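# Wind the cable around a reel held aloft

## Task

With one gripper holding the reel, pin the cable under one of that gripper's fingers at a point close to one cable end. Then wrap the cable round the reel's hub for more than one complete turn, keeping it within roughly one cable thickness of the hub over almost the whole turn. Any stretch of cable doubling back between the flanges is subtracted from the turn. Declare completion only while that grip keeps the reel still and raised above the table, with every moving part of the other arm away from both reel and cable, and with the other arm not pressing hard against the holding arm.

## Robot and tools

Robot: two 6-joint arms, left_arm and right_arm, each ending in a two-finger parallel gripper. left_arm sits on the +y side. Calibrated bases in the scene frame: left_arm (-0.037, +0.274, +0.003) m, right_arm (+0.030, -0.269, +0.040) m, each turned only slightly about z.

Frames. Scene frame: origin at table-top height, halfway between the nominal bases; +x points out over the table, +z up. Each arm reports its hand pose, velocities, targets and wrist-camera pose in its own base frame. Fixed cameras and the table use the scene frame. Motion offsets are expressed along the current Hand target's own axes. On a gripper, the fingers point along its +z and separate along its y. end_effector_position is the spot between the pads, about 1 cm short of the fingertips.

execute_actions(actions, cameras). actions is a list of actions; each action is a table of up to 15 rows, one row per 1/30 s step; a shorter table repeats its final row until 15 steps pass. Every row holds 14 numbers in [-1, 1]: left_arm dx, dy, dz, rx, ry, rz, opening, then the same seven for right_arm, even if one arm stays still. dx..rz are an offset, not a pose: they are measured from that arm's Hand target as it was when the action began, never from the prior row, so sending the same offset again moves further. Scale: 1.0 equals 0.6 m or 180 degrees; rx, ry, rz form one rotation vector. opening is absolute: +1 fully open (0.094 m), -1 shut. Sending zeros for an arm's six pose numbers re-requests its Hand target. Images come back only for an empty actions list or when cameras names them.

move(target, speed, blend, opening_speed, grip_force, blocking, cameras). target is one 14-number row (same layout and scale as above) or a list of up to 15 such rows; every row is an offset from the Hand targets at the move's start, not from the previous row. Paths are straight lines and all finish together, lasting 0.5 s to 10 s; a move that needs longer is cut at 10 s. speed: m/s, 0.002 to 2.9, default 0.25 (rotation capped at double that in rad/s); one value or one per target. blend: corner-rounding radius in m for lists, default 0 (stop at each). opening_speed: rate on the -1..+1 scale per second, at least 0.2; use it to close gently. grip_force: newtons per pad, 10 to 50, one value or one per arm; it persists; below 50 the fingers close slowly. blocking=false returns after about 0.5 s while motion continues. Moves do not avoid obstacles or the other arm. The result adds a move: line with the ending (done, off_target, moving, held, fault) and any limits (paced = pose clipped, held = steps withheld). done means at rest within 10 mm and 2 degrees.

wait(seconds 0-10): lets time pass holding last commands. stop(): brakes a running move. zoom_image(camera, region [x0,y0,x1,y1] pixels, max 504x504) enlarges part of the newest image. read_manual(section) gives licence texts only. finished_scene(scene, integer 1-2) ends the scene permanently; call it with scene 1 here.

Cameras: cam_head_left, cam_head_right, cam_high, cam_low, cam_left_wrist, cam_right_wrist, all 896x504.

Reading results: positions in metres and quaternions wxyz, in each arm's base frame. Hand target is the last commanded pose after clipping; next offsets start from it. The gripper often stops a few centimetres from it because of friction or load; that is not proof of contact. If it stays short, send the remaining gap as an offset. Tool commands lists current gripper commands; to keep a gripper unchanged, resend its present value, because 0 means half open. grip_measured uses the opening scale; the last Joint positions entry is the opening in metres. With nothing held it can read up to about 2.5 mm wide; squeezing a hard part it reads a little narrower. Joint velocities may be summarised as within noise. Joint torques include gravity and wrap at ±28 N m on joints 1-3.

Control behaviour: orientation commands are clipped to 40 degrees from the measured one each step. A blocked arm keeps pushing until commanded away; to release, command the target back beyond the gripper. Avoid paths near an arm's own base (they can flip the shoulder) and near-straight arms. Faster motion means harder contact.

Avoid: letting anything fall or leave the table; dropping the reel; fast impacts; the two arms, grippers or wrist cameras meeting or pressing (a gripper closing on the other's fingers counts); wrist-camera cables touching objects; hard pushes on fixtures. Watch motor heat: MOTOR HOT at 75 °C, a fault that folds the arm at 90 °C, collapse at 100 °C; holding loads, stretched poses and pushing at unreachable targets heat motors. Objects may occasionally be nudged by outside pushes.

Each tool is called after ">>>" in YAML: its name, and indented under it one key for each argument.

## Session

>>> execute_actions:
  actions: []

Scene clock: 0.00 s.
left_arm: end_effector_position=(+0.4047, +0.0107, +0.1116) grip_measured=+1.000 end_effector_quat_wxyz=(+0.601, -0.048, +0.796, +0.055) | right_arm: end_effector_position=(+0.4009, +0.0239, +0.1005) grip_measured=+1.000 end_effector_quat_wxyz=(+0.597, -0.012, +0.801, -0.036)
Joint positions: left_arm=[-0.071 1.553 0.383 0.888 -0.214 -0.029 0.094] | right_arm=[0.134 1.585 0.359 0.933 0.172 -0.024 0.094]
Joint velocities: within noise
Joint torques (N m): no reading
Heat: left arm: 45 °C; right arm: 41 °C.
Hand target: left_arm +0.4078, +0.0107, +0.1208; +0.611, -0.050, +0.788, +0.054 | right_arm +0.4046, +0.0242, +0.1108; +0.609, -0.010, +0.792, -0.035
Tool commands: left_gripper/opening=+1.0 right_gripper/opening=+1.0

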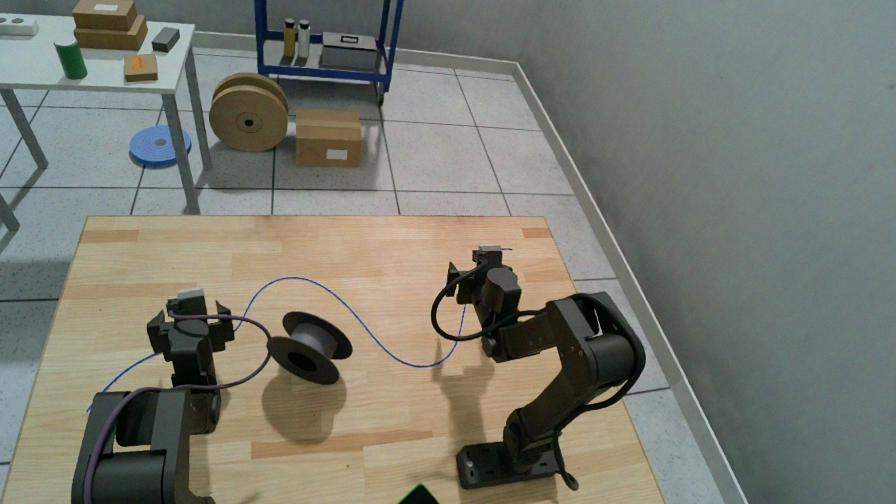

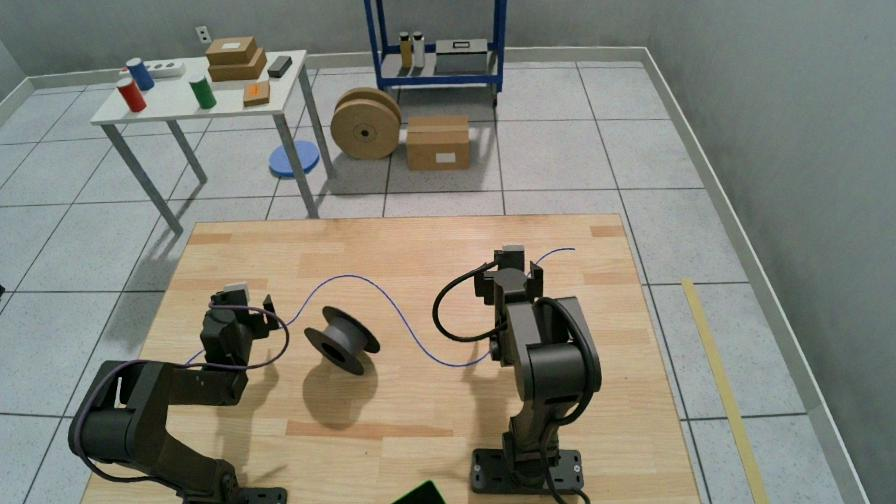

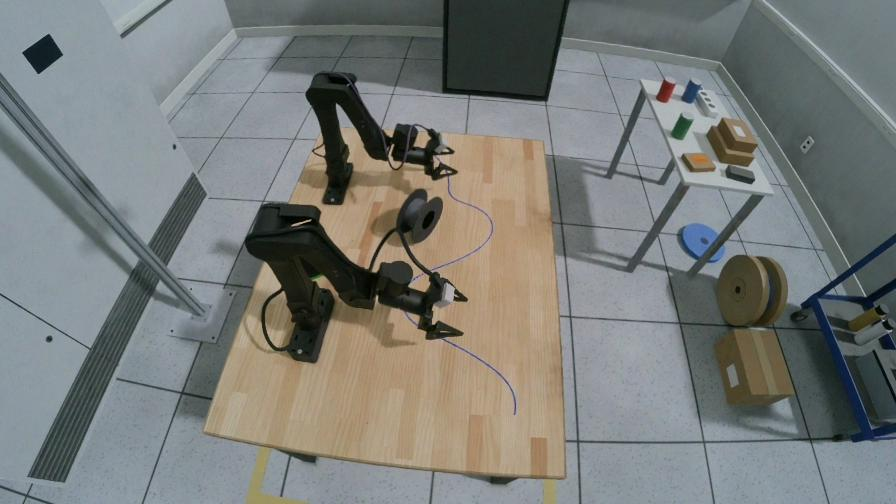

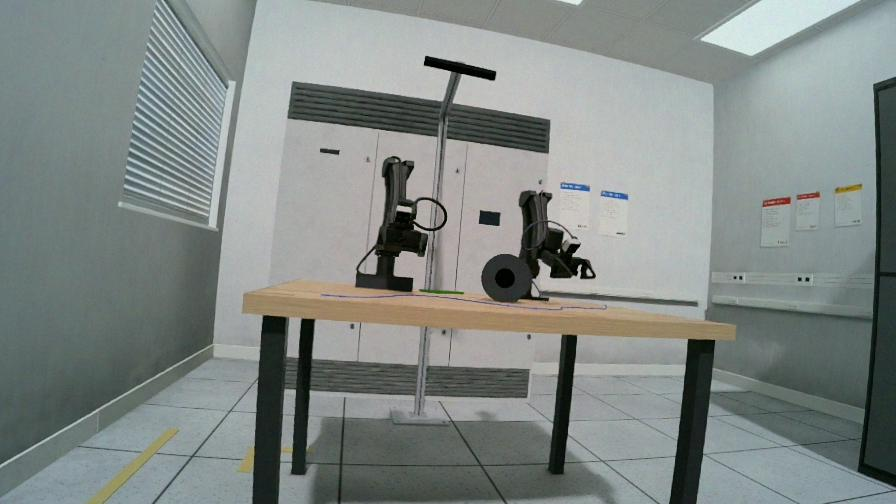

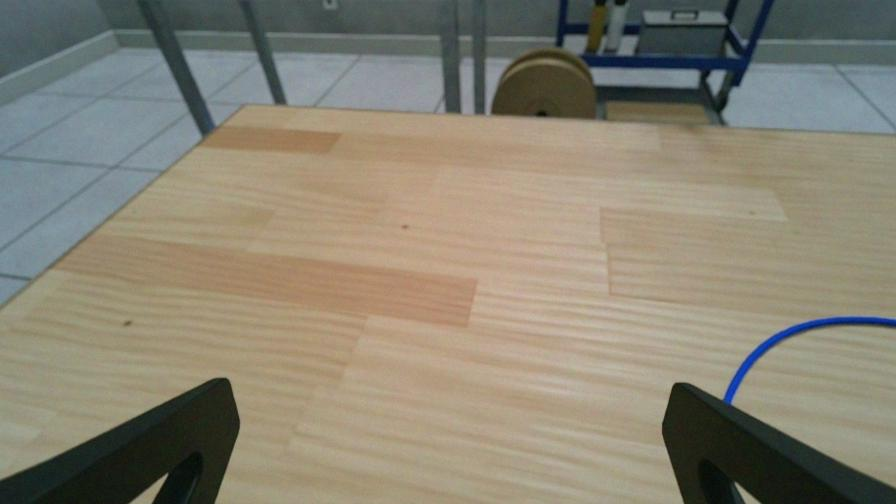

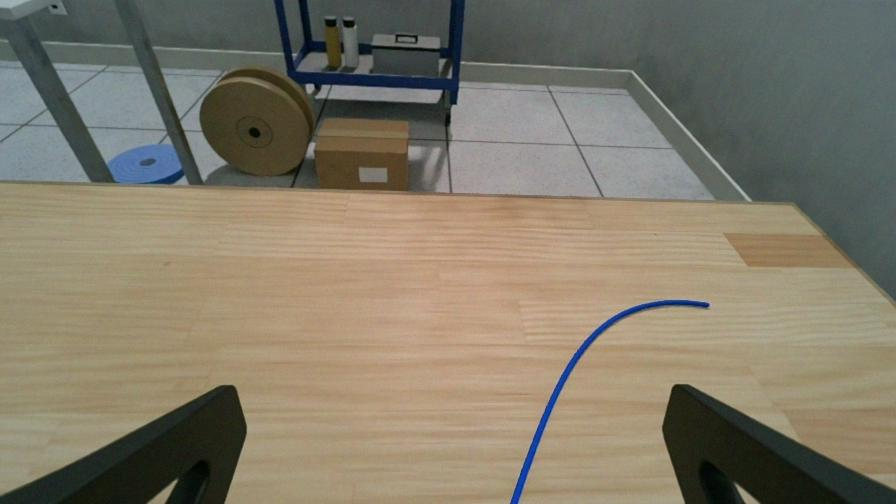

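>>> zoom_image:
  camera: "cam_head_right"
  region: [270, 270, 420, 410]

>>> zoom_image:
  camera: "cam_head_left"
  region: [230, 270, 380, 430]

>>> zoom_image:
  camera: "cam_low"
  region: [460, 230, 640, 330]

>>> zoom_image:
  camera: "cam_high"
  region: [340, 150, 520, 290]

Scaled by 3.360 from the camera's 896x504 image, which has a finer 1280x720 frame.

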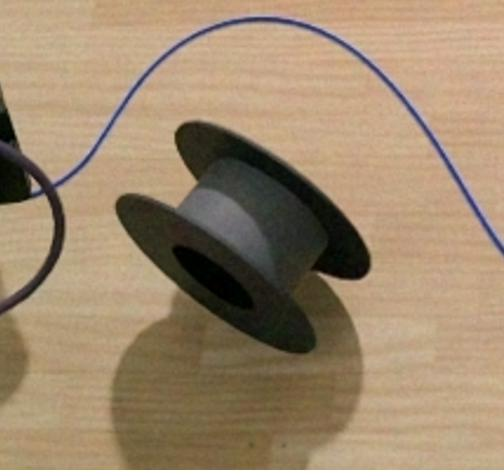

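Scaled by 3.150 from the camera's 896x504 image, which has a finer 1280x720 frame.

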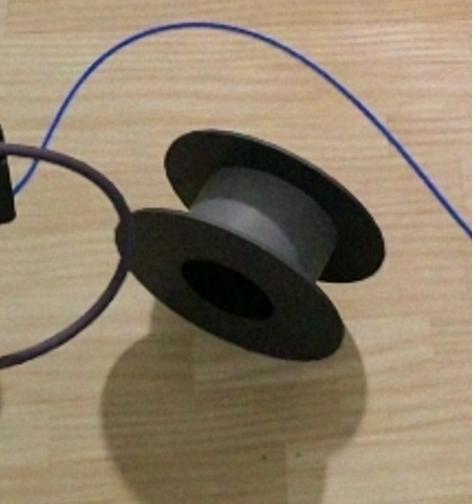

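Scaled by 2.800 from the camera's 896x504 image, which has a finer 1280x720 frame.

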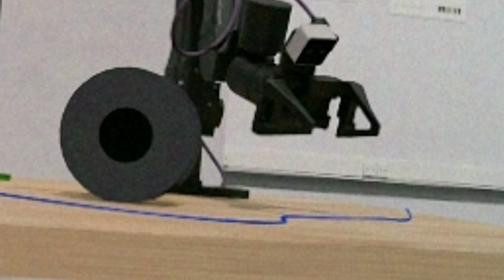

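Scaled by 2.800 from the camera's 896x504 image, which has a finer 1280x720 frame.

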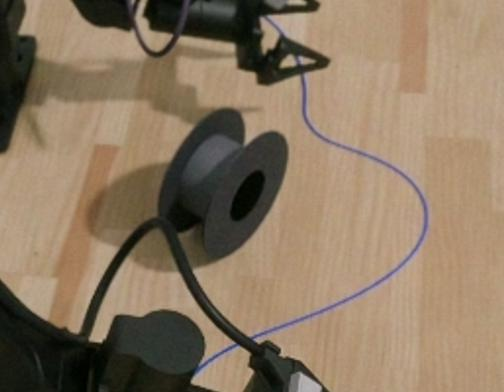

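>>> move:
  target:
    - [-0.302,0.02,-0.162,0,0,0,1,0,0,0,0,0,0,1]
    - [-0.242,-0.294,-0.285,-0.183,0.393,-0.248,1,0,0,0,0,0,0,1]
  blend: [0.04,0]
  cameras: ["all"]

Scene clock: 166.47 s.
left_arm: end_effector_position=(+0.3029, -0.1880, +0.2930) grip_measured=+1.000 end_effector_quat_wxyz=(+0.093, -0.484, +0.853, -0.171) | right_arm: end_effector_position=(+0.4009, +0.0239, +0.1005) grip_measured=+1.000 end_effector_quat_wxyz=(+0.597, -0.012, +0.801, -0.036)
Joint positions: left_arm=[-0.559 1.7 2.069 -1.548 -0.002 -1.591 0.094] | right_arm=[0.134 1.585 0.359 0.933 0.172 -0.024 0.094]
Joint torques (N m): left_arm=[0.44 -6.15 8.06 0.66 -0.04 -0.1] | right_arm=[-0.02 -5.97 5.53 1.79 0.02 0.02]
Heat: left arm: 49 °C; right arm: 42 °C.
Hand target: left_arm +0.3054, -0.1870, +0.2993; +0.001, -0.500, +0.866, +0.000 | right_arm +0.4046, +0.0242, +0.1108; +0.609, -0.010, +0.792, -0.035
Off the commanded pose: left_arm 0.007 m, 22 deg | right_arm 0.011 m, 2 deg.
joint sent to its limit (left arm) — joint 4 (wrist pitch), lower limit. The joint targets are off in orientation, not in position.
move: off_target (left_arm, right_arm)
camera_calibration:
cam_left_wrist: T_world_to_cam=[[0.798253, -0.483132, 0.359689, -0.438229], [-0.599495, -0.695084, 0.396818, -0.0301262], [0.0582988, -0.532393, -0.844487, 0.223877], [0, 0, 0, 1]] pos_world=[0.318705, -0.113472, 0.358642]

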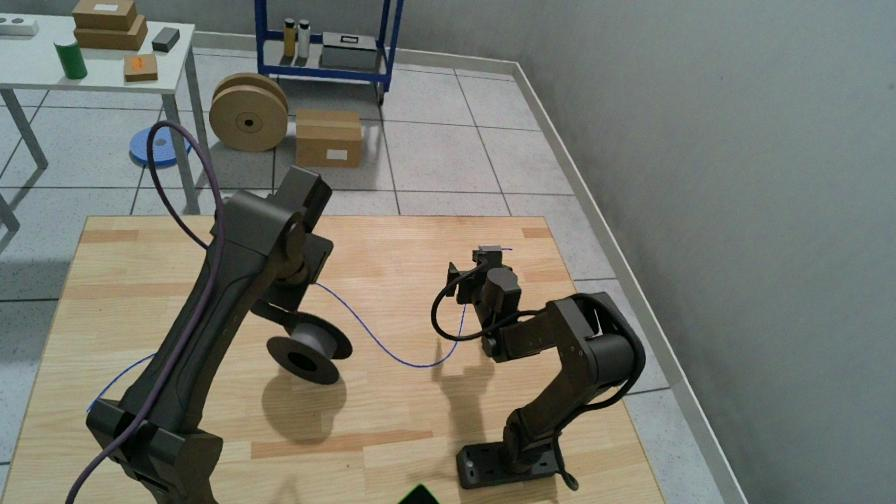

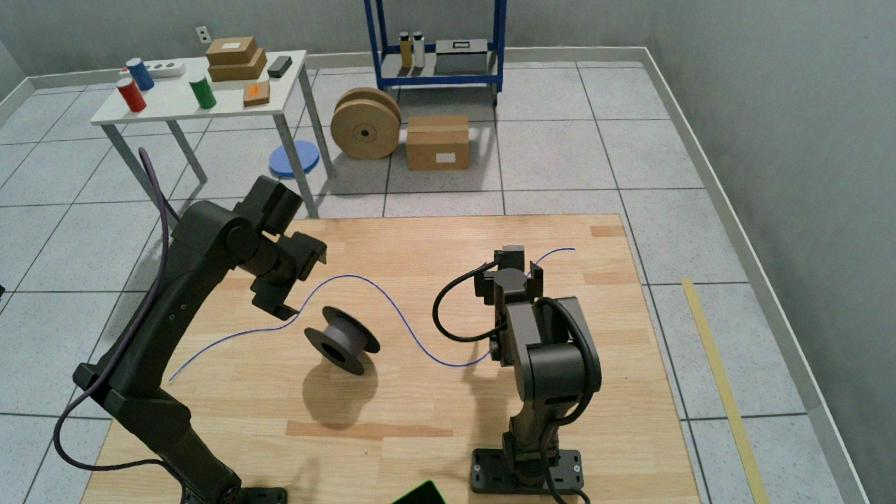

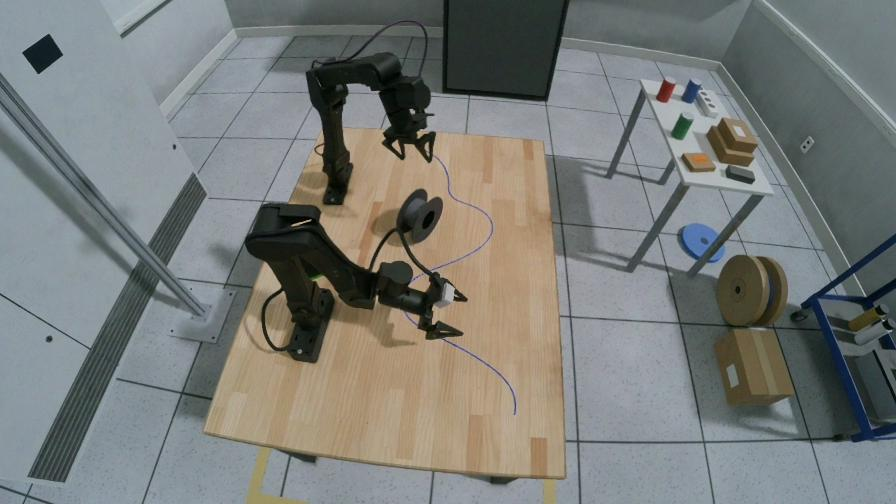

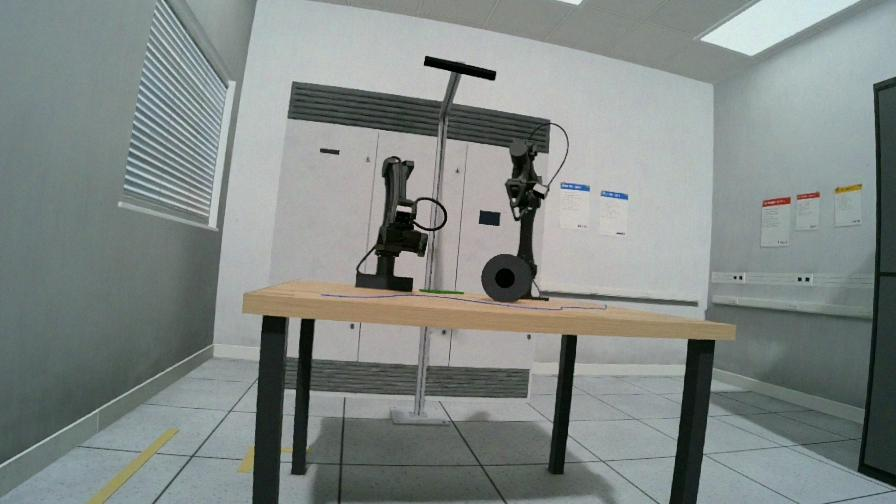

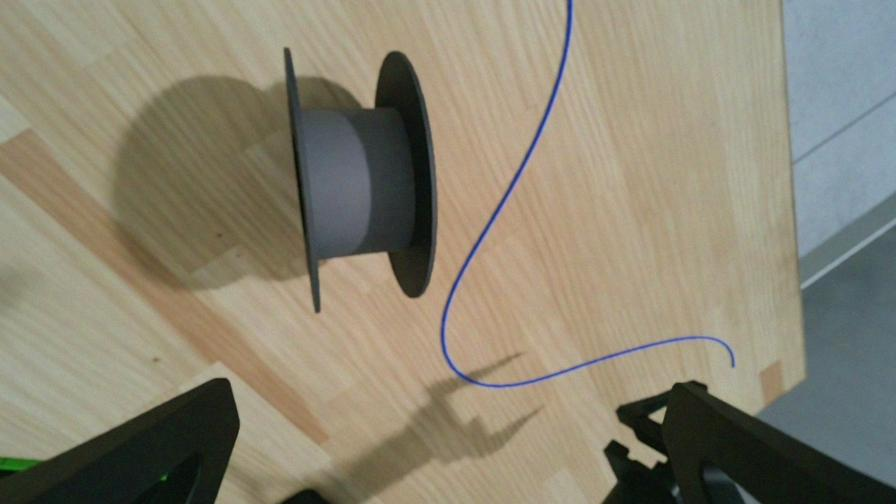

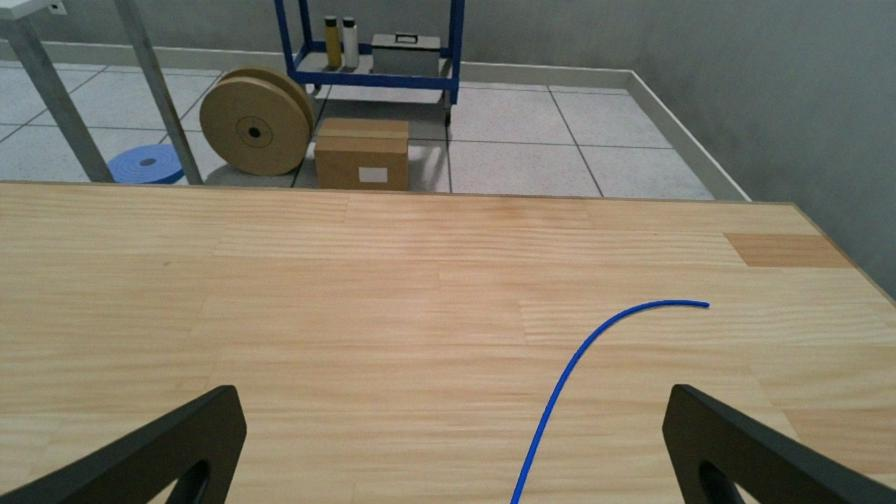

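>>> move:
  target: [0.0205,-0.0245,0.165,0,0,-0.025,1,0,0,0,0,0,0,1]
  cameras: ["cam_left_wrist","cam_high"]

Scene clock: 181.57 s.
left_arm: end_effector_position=(+0.3161, -0.2055, +0.2036) grip_measured=+1.000 end_effector_quat_wxyz=(+0.026, -0.531, +0.845, -0.057) | right_arm: end_effector_position=(+0.4009, +0.0239, +0.1005) grip_measured=+1.000 end_effector_quat_wxyz=(+0.597, -0.012, +0.801, -0.036)
Joint positions: left_arm=[-0.579 1.912 2.015 -1.549 0 -1.7 0.094] | right_arm=[0.134 1.585 0.359 0.933 0.172 -0.024 0.094]
Joint torques (N m): left_arm=[-0.57 -8.83 4.98 0.24 -0.04 -0.12] | right_arm=[-0.01 -5.9 5.49 1.79 0.03 0.03]
Heat: left arm: 47 °C; right arm: 42 °C.
Hand target: left_arm +0.3121, -0.2048, +0.2002; +0.001, -0.534, +0.846, +0.001 | right_arm +0.4046, +0.0242, +0.1108; +0.609, -0.010, +0.792, -0.035
Off the commanded pose: left_arm 0.005 m, 7 deg | right_arm 0.011 m, 2 deg.
joint sent to its limit (left arm) — joint 4 (wrist pitch), lower limit. The joint targets are off in orientation, not in position.
move: off_target (left_arm, right_arm)
camera_calibration:
cam_left_wrist: T_world_to_cam=[[0.893366, -0.438001, 0.100263, -0.39307], [-0.435472, -0.788992, 0.433424, -0.077438], [-0.110734, -0.430868, -0.895595, 0.222966], [0, 0, 0, 1]] pos_world=[0.342123, -0.137194, 0.272661]
Images, in order (width x height): cam_high 896x504, cam_left_wrist 896x504.

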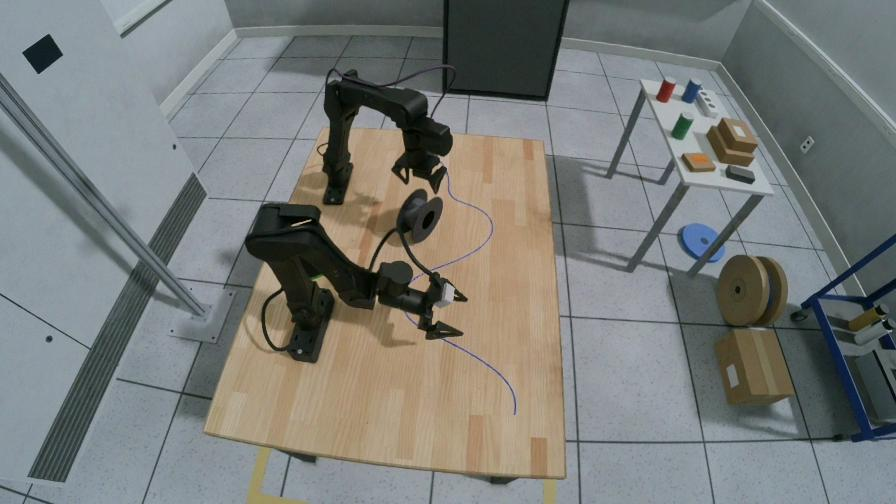

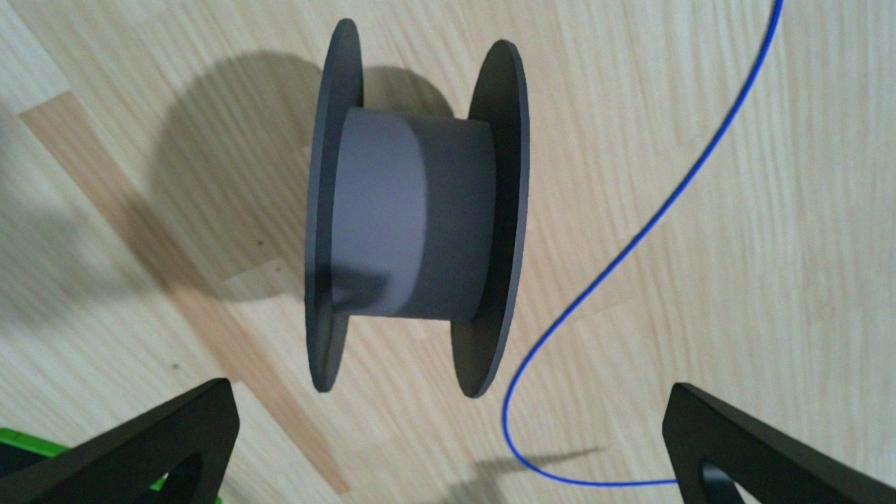

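>>> move:
  target: [0.005,-0.0044,0.108,0,0,0.022,1,0,0,0,0,0,0,1]
  cameras: ["cam_left_wrist","cam_high","cam_head_right"]
  speed: 0.12

Scene clock: 193.27 s.
left_arm: end_effector_position=(+0.3129, -0.2067, +0.1397) grip_measured=+1.000 end_effector_quat_wxyz=(+0.000, -0.509, +0.861, -0.001) | right_arm: end_effector_position=(+0.4009, +0.0239, +0.1005) grip_measured=+1.000 end_effector_quat_wxyz=(+0.597, -0.012, +0.801, -0.036)
Joint positions: left_arm=[-0.586 1.976 1.851 -1.444 0.001 -1.654 0.094] | right_arm=[0.134 1.585 0.359 0.933 0.172 -0.024 0.094]
Joint torques (N m): left_arm=[-0.58 -9.32 4.97 0.26 -0.04 0.07] | right_arm=[-0.1 -5.75 5.63 1.78 -0.02 0.01]
Heat: left arm: 46 °C; right arm: 42 °C.
Hand target: left_arm +0.3132, -0.2087, +0.1354; +0.001, -0.504, +0.864, +0.000 | right_arm +0.4046, +0.0242, +0.1108; +0.609, -0.010, +0.792, -0.035
Off the commanded pose: left_arm 0.005 m, 1 deg | right_arm 0.011 m, 2 deg.
move: off_target (right_arm)
camera_calibration:
cam_left_wrist: T_world_to_cam=[[0.872797, -0.487604, -0.02163, -0.371161], [-0.43388, -0.795405, 0.423177, -0.0524067], [-0.223548, -0.359963, -0.905789, 0.216254], [0, 0, 0, 1]] pos_world=[0.349553, -0.144821, 0.210029]
Images, in order (width x height): cam_head_right 896x504, cam_high 896x504, cam_left_wrist 896x504.

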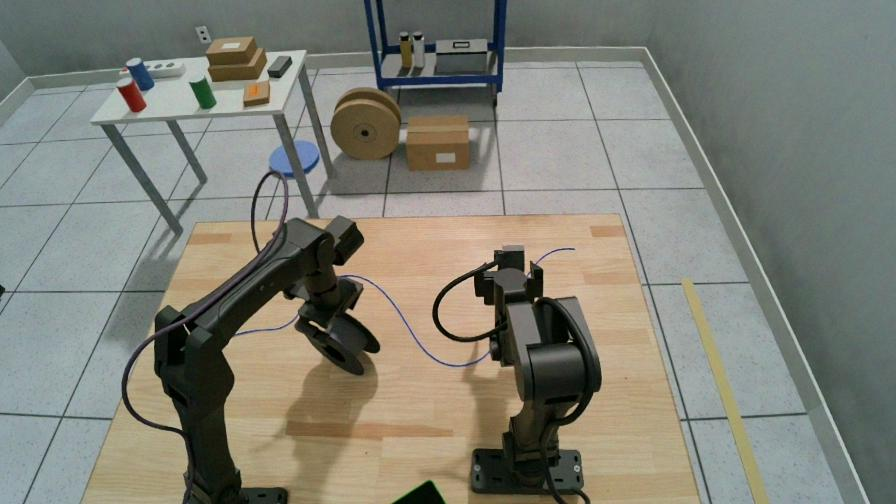

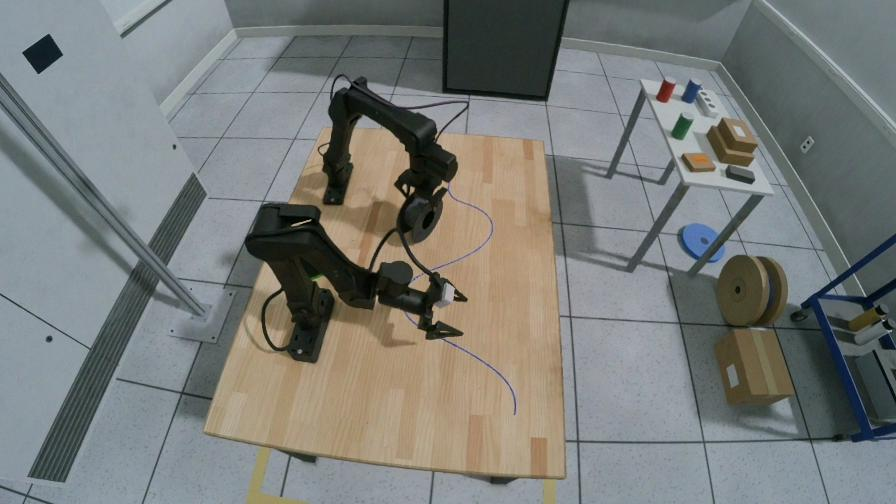

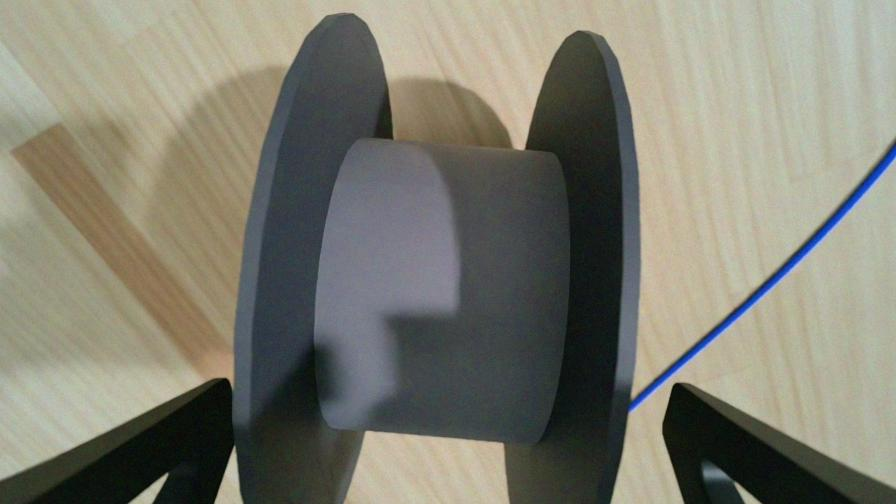

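>>> move:
  target: [0,0,0.012,0,0,0,0.2,0,0,0,0,0,0,1]
  grip_force: 25
  cameras: ["cam_left_wrist","cam_low"]
  opening_speed: 0.3

Scene clock: 199.40 s.
left_arm: end_effector_position=(+0.3137, -0.2075, +0.1326) grip_measured=+0.344 end_effector_quat_wxyz=(+0.000, -0.509, +0.861, -0.002) | right_arm: end_effector_position=(+0.4009, +0.0239, +0.1005) grip_measured=+1.000 end_effector_quat_wxyz=(+0.597, -0.012, +0.801, -0.036)
Joint positions: left_arm=[-0.586 1.976 1.823 -1.414 0.003 -1.653 0.063] | right_arm=[0.134 1.585 0.359 0.933 0.172 -0.024 0.094]
Joint torques (N m): left_arm=[-0.58 -9.59 4.63 0.27 -0.05 0.06] | right_arm=[-0.09 -5.89 5.46 1.76 0.02 0.03]
Heat: left arm: 46 °C; right arm: 42 °C.
Hand target: left_arm +0.3132, -0.2087, +0.1282; +0.001, -0.504, +0.864, +0.001 | right_arm +0.4046, +0.0242, +0.1108; +0.609, -0.010, +0.792, -0.035
Off the commanded pose: left_arm 0.005 m, 1 deg | right_arm 0.011 m, 2 deg.
grip_force (N): 25, 25
move: off_target (right_arm)
camera_calibration:
cam_left_wrist: T_world_to_cam=[[0.872434, -0.488316, -0.0201668, -0.372624], [-0.434761, -0.794279, 0.424386, -0.0493377], [-0.223253, -0.361481, -0.905257, 0.209229], [0, 0, 0, 1]] pos_world=[0.350351, -0.145514, 0.20283]
Images, in order (width x height): cam_low 896x504, cam_left_wrist 896x504.

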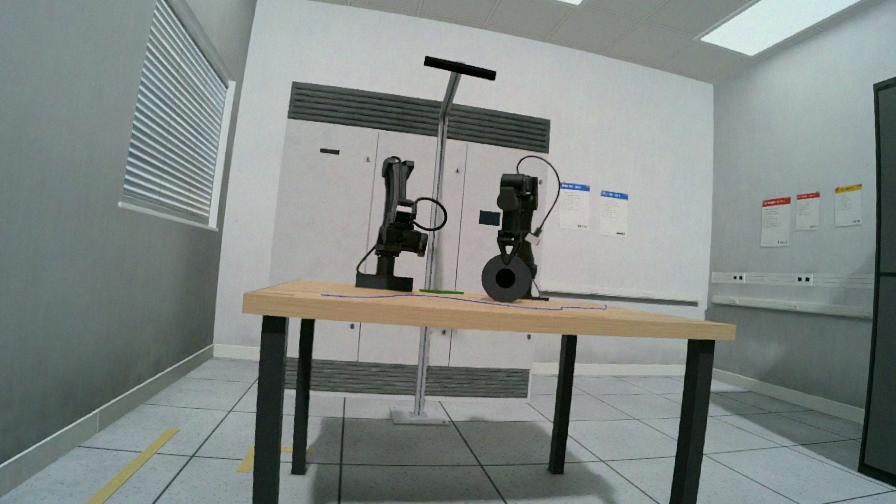

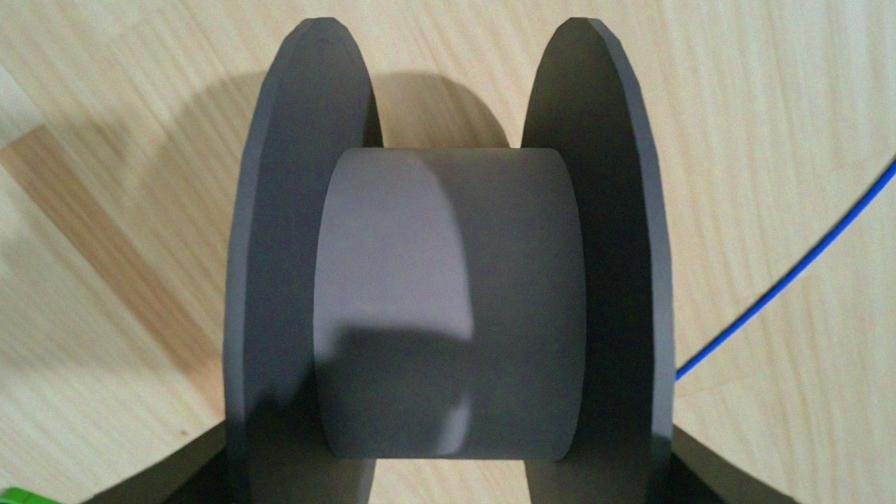

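>>> move:
  target:
    - [0,0,-0.05,0,0,0,0.2,0,0,0,0,0,0,1]
    - [-0.0268,-0.0909,-0.05,0,0,0,0.2,0,0,0,0,0,0,1]
    - [-0.0268,-0.0909,0.0,0,0,0,0.2,0,0,0,0,0,0,1]
  speed: [0.1,0.15,0.06]
  blend: [0.015,0.015,0]
  cameras: ["cam_left_wrist","cam_low","cam_head_right"]

Scene clock: 213.97 s.
left_arm: end_effector_position=(+0.3666, -0.2213, +0.1335) grip_measured=+0.344 end_effector_quat_wxyz=(+0.001, -0.507, +0.862, -0.006) | right_arm: end_effector_position=(+0.4009, +0.0239, +0.1005) grip_measured=+1.000 end_effector_quat_wxyz=(+0.597, -0.012, +0.801, -0.036)
Joint positions: left_arm=[-0.544 2.22 2.201 -1.54 0.004 -1.607 0.063] | right_arm=[0.134 1.585 0.359 0.933 0.172 -0.024 0.094]
Joint torques (N m): left_arm=[-0.1 -10.14 6.27 0.15 -0.07 0.06] | right_arm=[-0.09 -5.83 5.59 1.79 0.01 0.03]
Heat: left arm: 46 °C; right arm: 43 °C.
Hand target: left_arm +0.3686, -0.2216, +0.1283; +0.001, -0.504, +0.864, +0.000 | right_arm +0.4046, +0.0242, +0.1108; +0.609, -0.010, +0.792, -0.035
Off the commanded pose: left_arm 0.006 m, 1 deg | right_arm 0.011 m, 2 deg.
grip_force (N): 25, 25
move: off_target (right_arm)
camera_calibration:
cam_left_wrist: T_world_to_cam=[[0.870421, -0.492141, -0.012853, -0.426618], [-0.440562, -0.790317, 0.425798, -0.0349671], [-0.21971, -0.364961, -0.904727, 0.214798], [0, 0, 0, 1]] pos_world=[0.403125, -0.159198, 0.203739]
Images, in order (width x height): cam_head_right 896x504, cam_low 896x504, cam_left_wrist 896x504.

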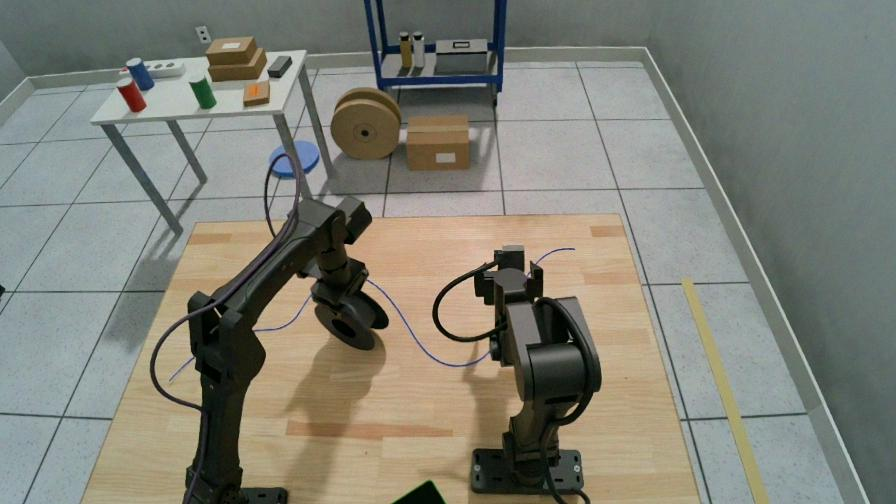

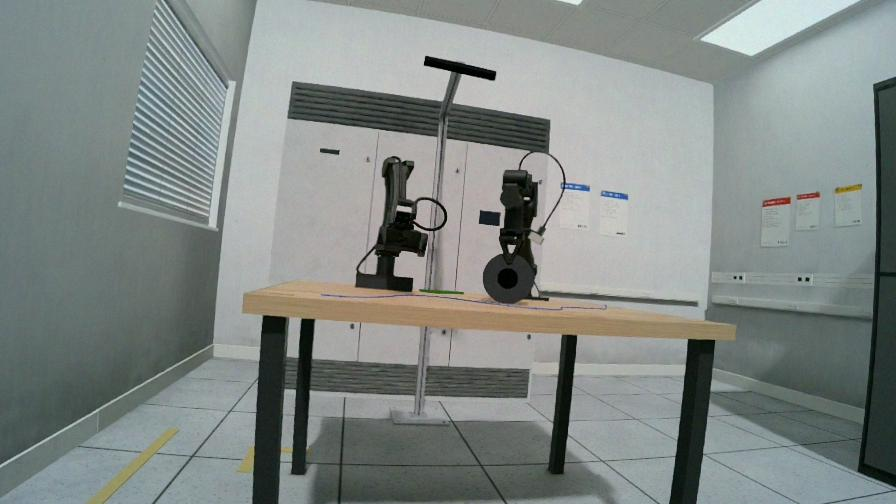

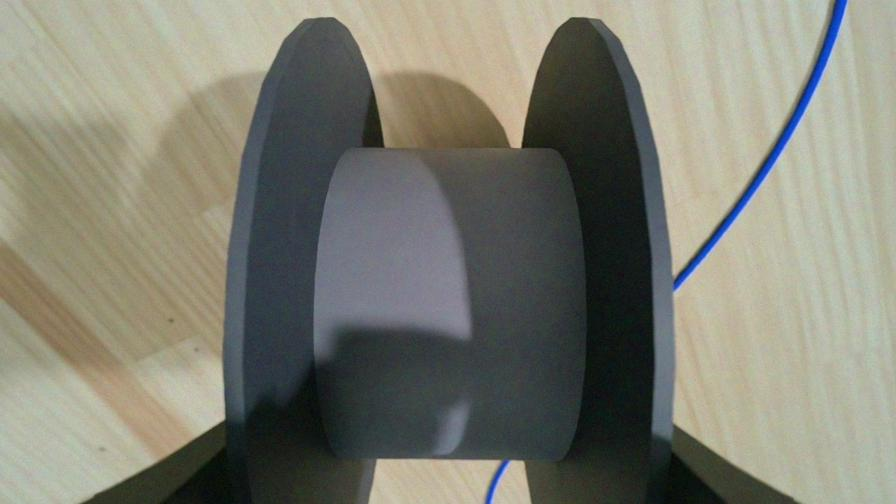

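>>> move:
  target:
    - [0,0,0.004,0,0,0,0.2,0,0,0,0,0,0,1]
    - [0,0,0.004,0,0,0,0.9,0,0,0,0,0,0,1]
    - [0,0,-0.2,0,0,0,0.9,0,0,0,0,0,0,1]
  speed: [0.05,0.1,0.15]
  cameras: ["cam_left_wrist","cam_head_left"]

Scene clock: 222.83 s.
left_arm: end_effector_position=(+0.3715, -0.2242, +0.2297) grip_measured=+0.897 end_effector_quat_wxyz=(+0.064, -0.502, +0.854, -0.122) | right_arm: end_effector_position=(+0.4009, +0.0239, +0.1005) grip_measured=+1.000 end_effector_quat_wxyz=(+0.597, -0.012, +0.801, -0.036)
Joint positions: left_arm=[-0.544 2.056 2.305 -1.544 0.004 -1.606 0.089] | right_arm=[0.134 1.585 0.359 0.933 0.172 -0.024 0.094]
Joint torques (N m): left_arm=[-0.1 -13 7.66 0.45 -0.06 0.05] | right_arm=[-0.12 -5.87 5.52 1.79 0.02 -0.02]
Heat: left arm: 46 °C; right arm: 43 °C.
Hand target: left_arm +0.3685, -0.2217, +0.2484; +0.001, -0.504, +0.864, +0.000 | right_arm +0.4046, +0.0242, +0.1108; +0.609, -0.010, +0.792, -0.035
Off the commanded pose: left_arm 0.019 m, 16 deg | right_arm 0.011 m, 2 deg.
joint sent to its limit (left arm) — joint 4 (wrist pitch), lower limit. The joint targets are off in orientation, not in position.
grip_force (N): 25, 25
move: off_target (left_arm, right_arm)
camera_calibration:
cam_left_wrist: T_world_to_cam=[[0.843203, -0.475987, 0.249893, -0.477598], [-0.537338, -0.731804, 0.419203, -0.0255082], [-0.0166624, -0.48775, -0.872825, 0.191454], [0, 0, 0, 1]] pos_world=[0.392195, -0.152616, 0.297147]
Images, in order (width x height): cam_head_left 896x504, cam_left_wrist 896x504.

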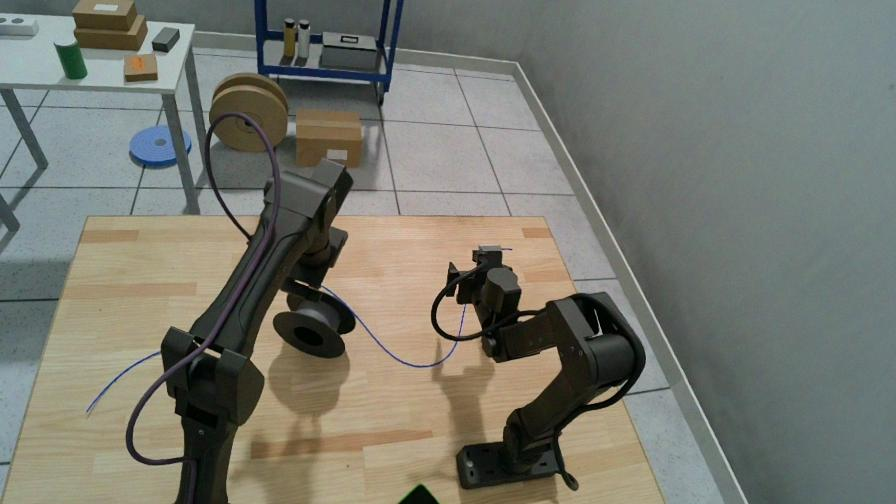

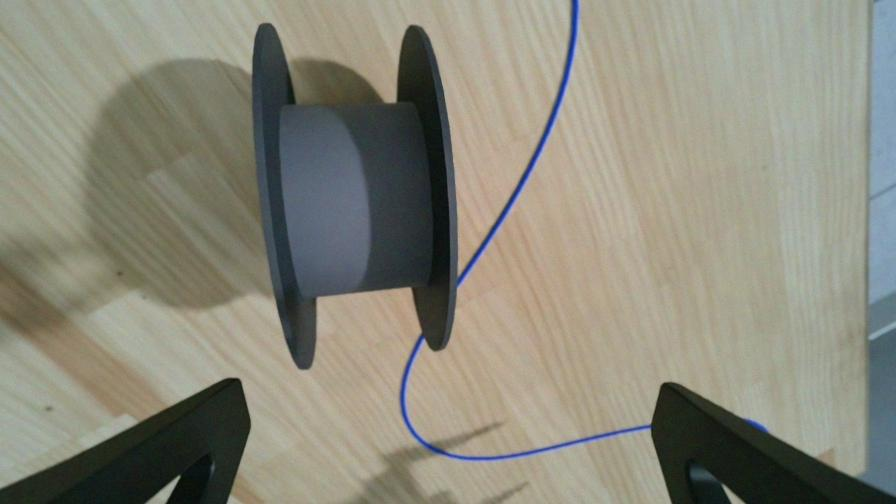

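>>> move:
  target:
    - [0,0.16,0.081,0.5,0,0,1,0,0,0,0,0,0,1]
    - [0,0.109,0.196,0.5,0,0,1,0,0,0,0,0,0,1]
  speed: [0.2,0.1]
  cameras: ["all"]

Scene clock: 242.00 s.
left_arm: end_effector_position=(+0.3100, -0.1916, +0.1166) grip_measured=+0.997 end_effector_quat_wxyz=(+0.337, -0.371, +0.631, -0.592) | right_arm: end_effector_position=(+0.4009, +0.0239, +0.1005) grip_measured=+1.000 end_effector_quat_wxyz=(+0.597, -0.012, +0.801, -0.036)
Joint positions: left_arm=[-0.59 1.709 0.131 1.507 -0.069 -1.589 0.094] | right_arm=[0.134 1.585 0.359 0.933 0.172 -0.024 0.094]
Joint torques (N m): left_arm=[0.62 -3.97 2.67 2.42 -0.02 0.21] | right_arm=[-0.03 -5.85 5.52 1.78 0.01 0.03]
Heat: left arm: 46 °C; right arm: 43 °C.
Hand target: left_arm +0.3117, -0.1893, +0.1308; +0.357, -0.356, +0.611, -0.611 | right_arm +0.4046, +0.0242, +0.1108; +0.609, -0.010, +0.792, -0.035
Off the commanded pose: left_arm 0.014 m, 4 deg | right_arm 0.011 m, 2 deg.
joint sent to its limit (left arm) — joint 4 (wrist pitch), upper limit. The joint targets still meet the commanded pose.
grip_force (N): 25, 25
move: off_target (left_arm, right_arm)
camera_calibration:
cam_left_wrist: T_world_to_cam=[[0.0858735, -0.0414726, 0.995442, -0.15098], [-0.815264, -0.577238, 0.0462809, 0.17202], [0.572688, -0.815522, -0.0833805, -0.229884], [0, 0, 0, 1]] pos_world=[0.284859, -0.0944406, 0.123163]

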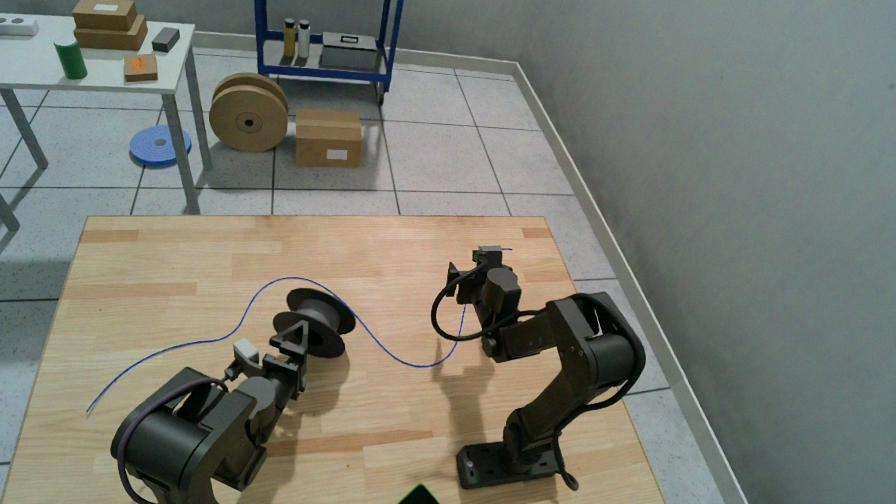

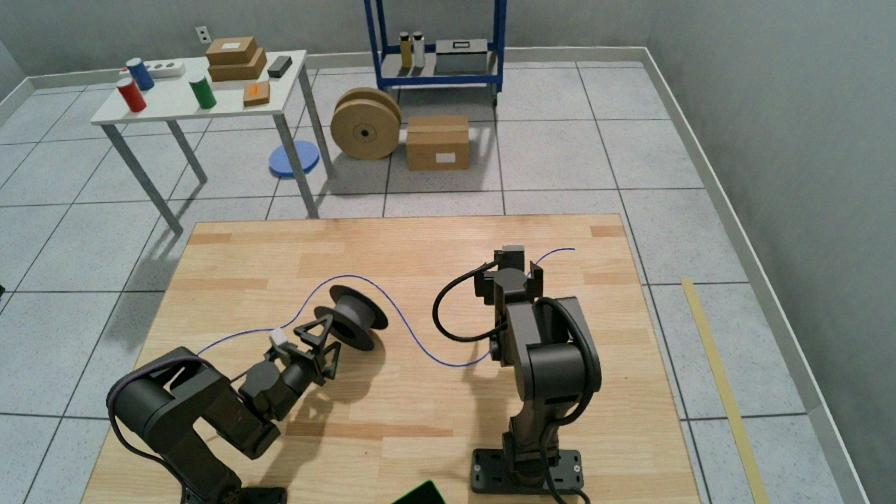

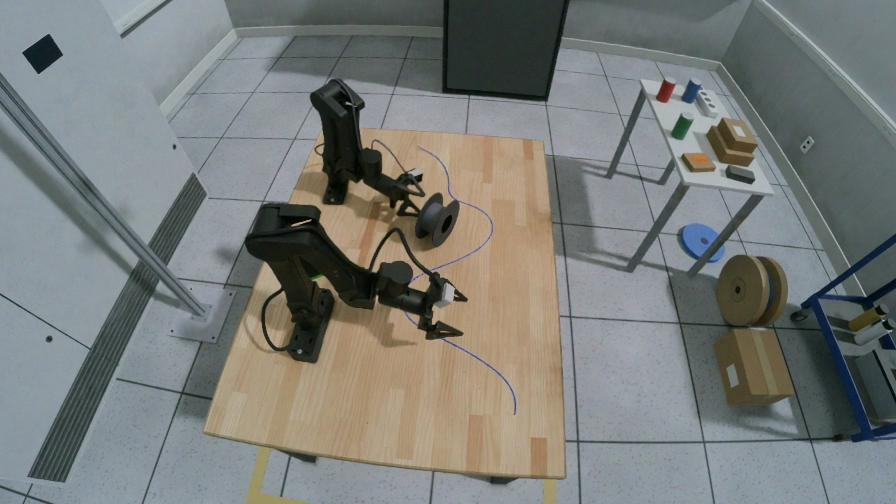

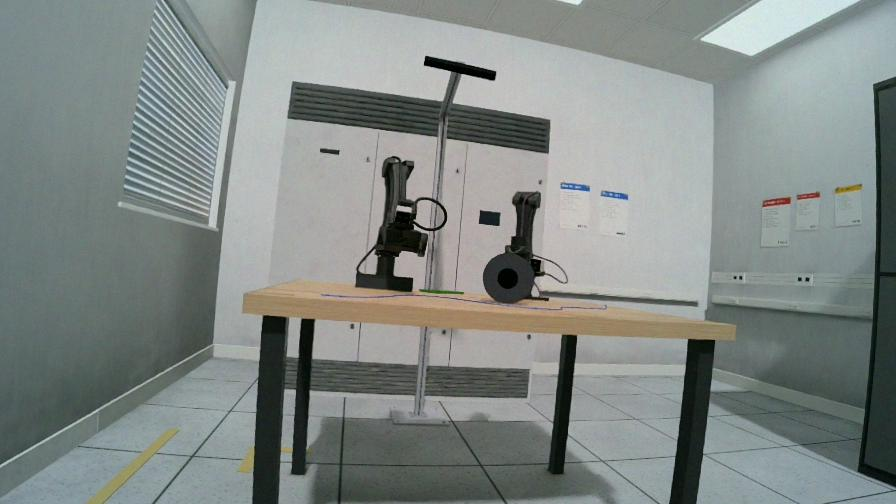

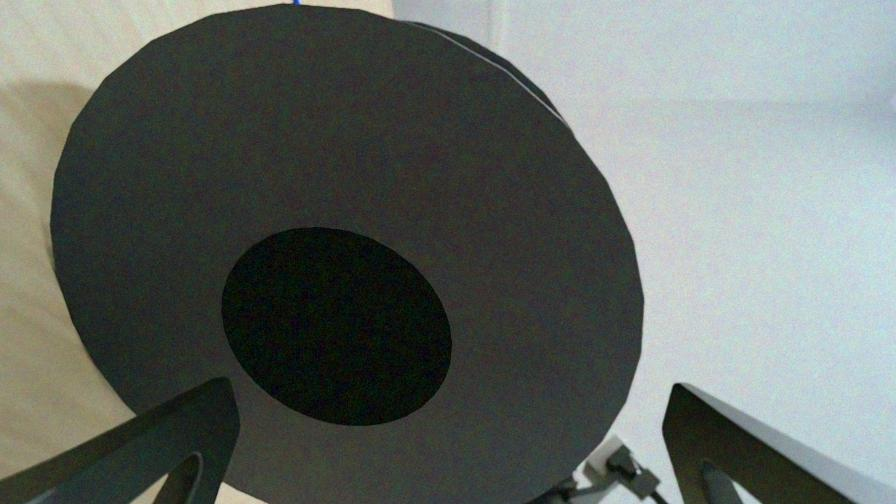

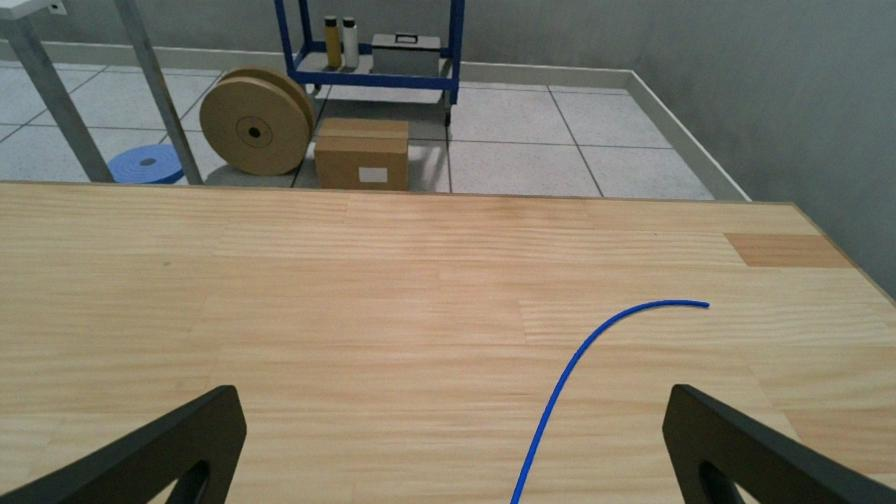

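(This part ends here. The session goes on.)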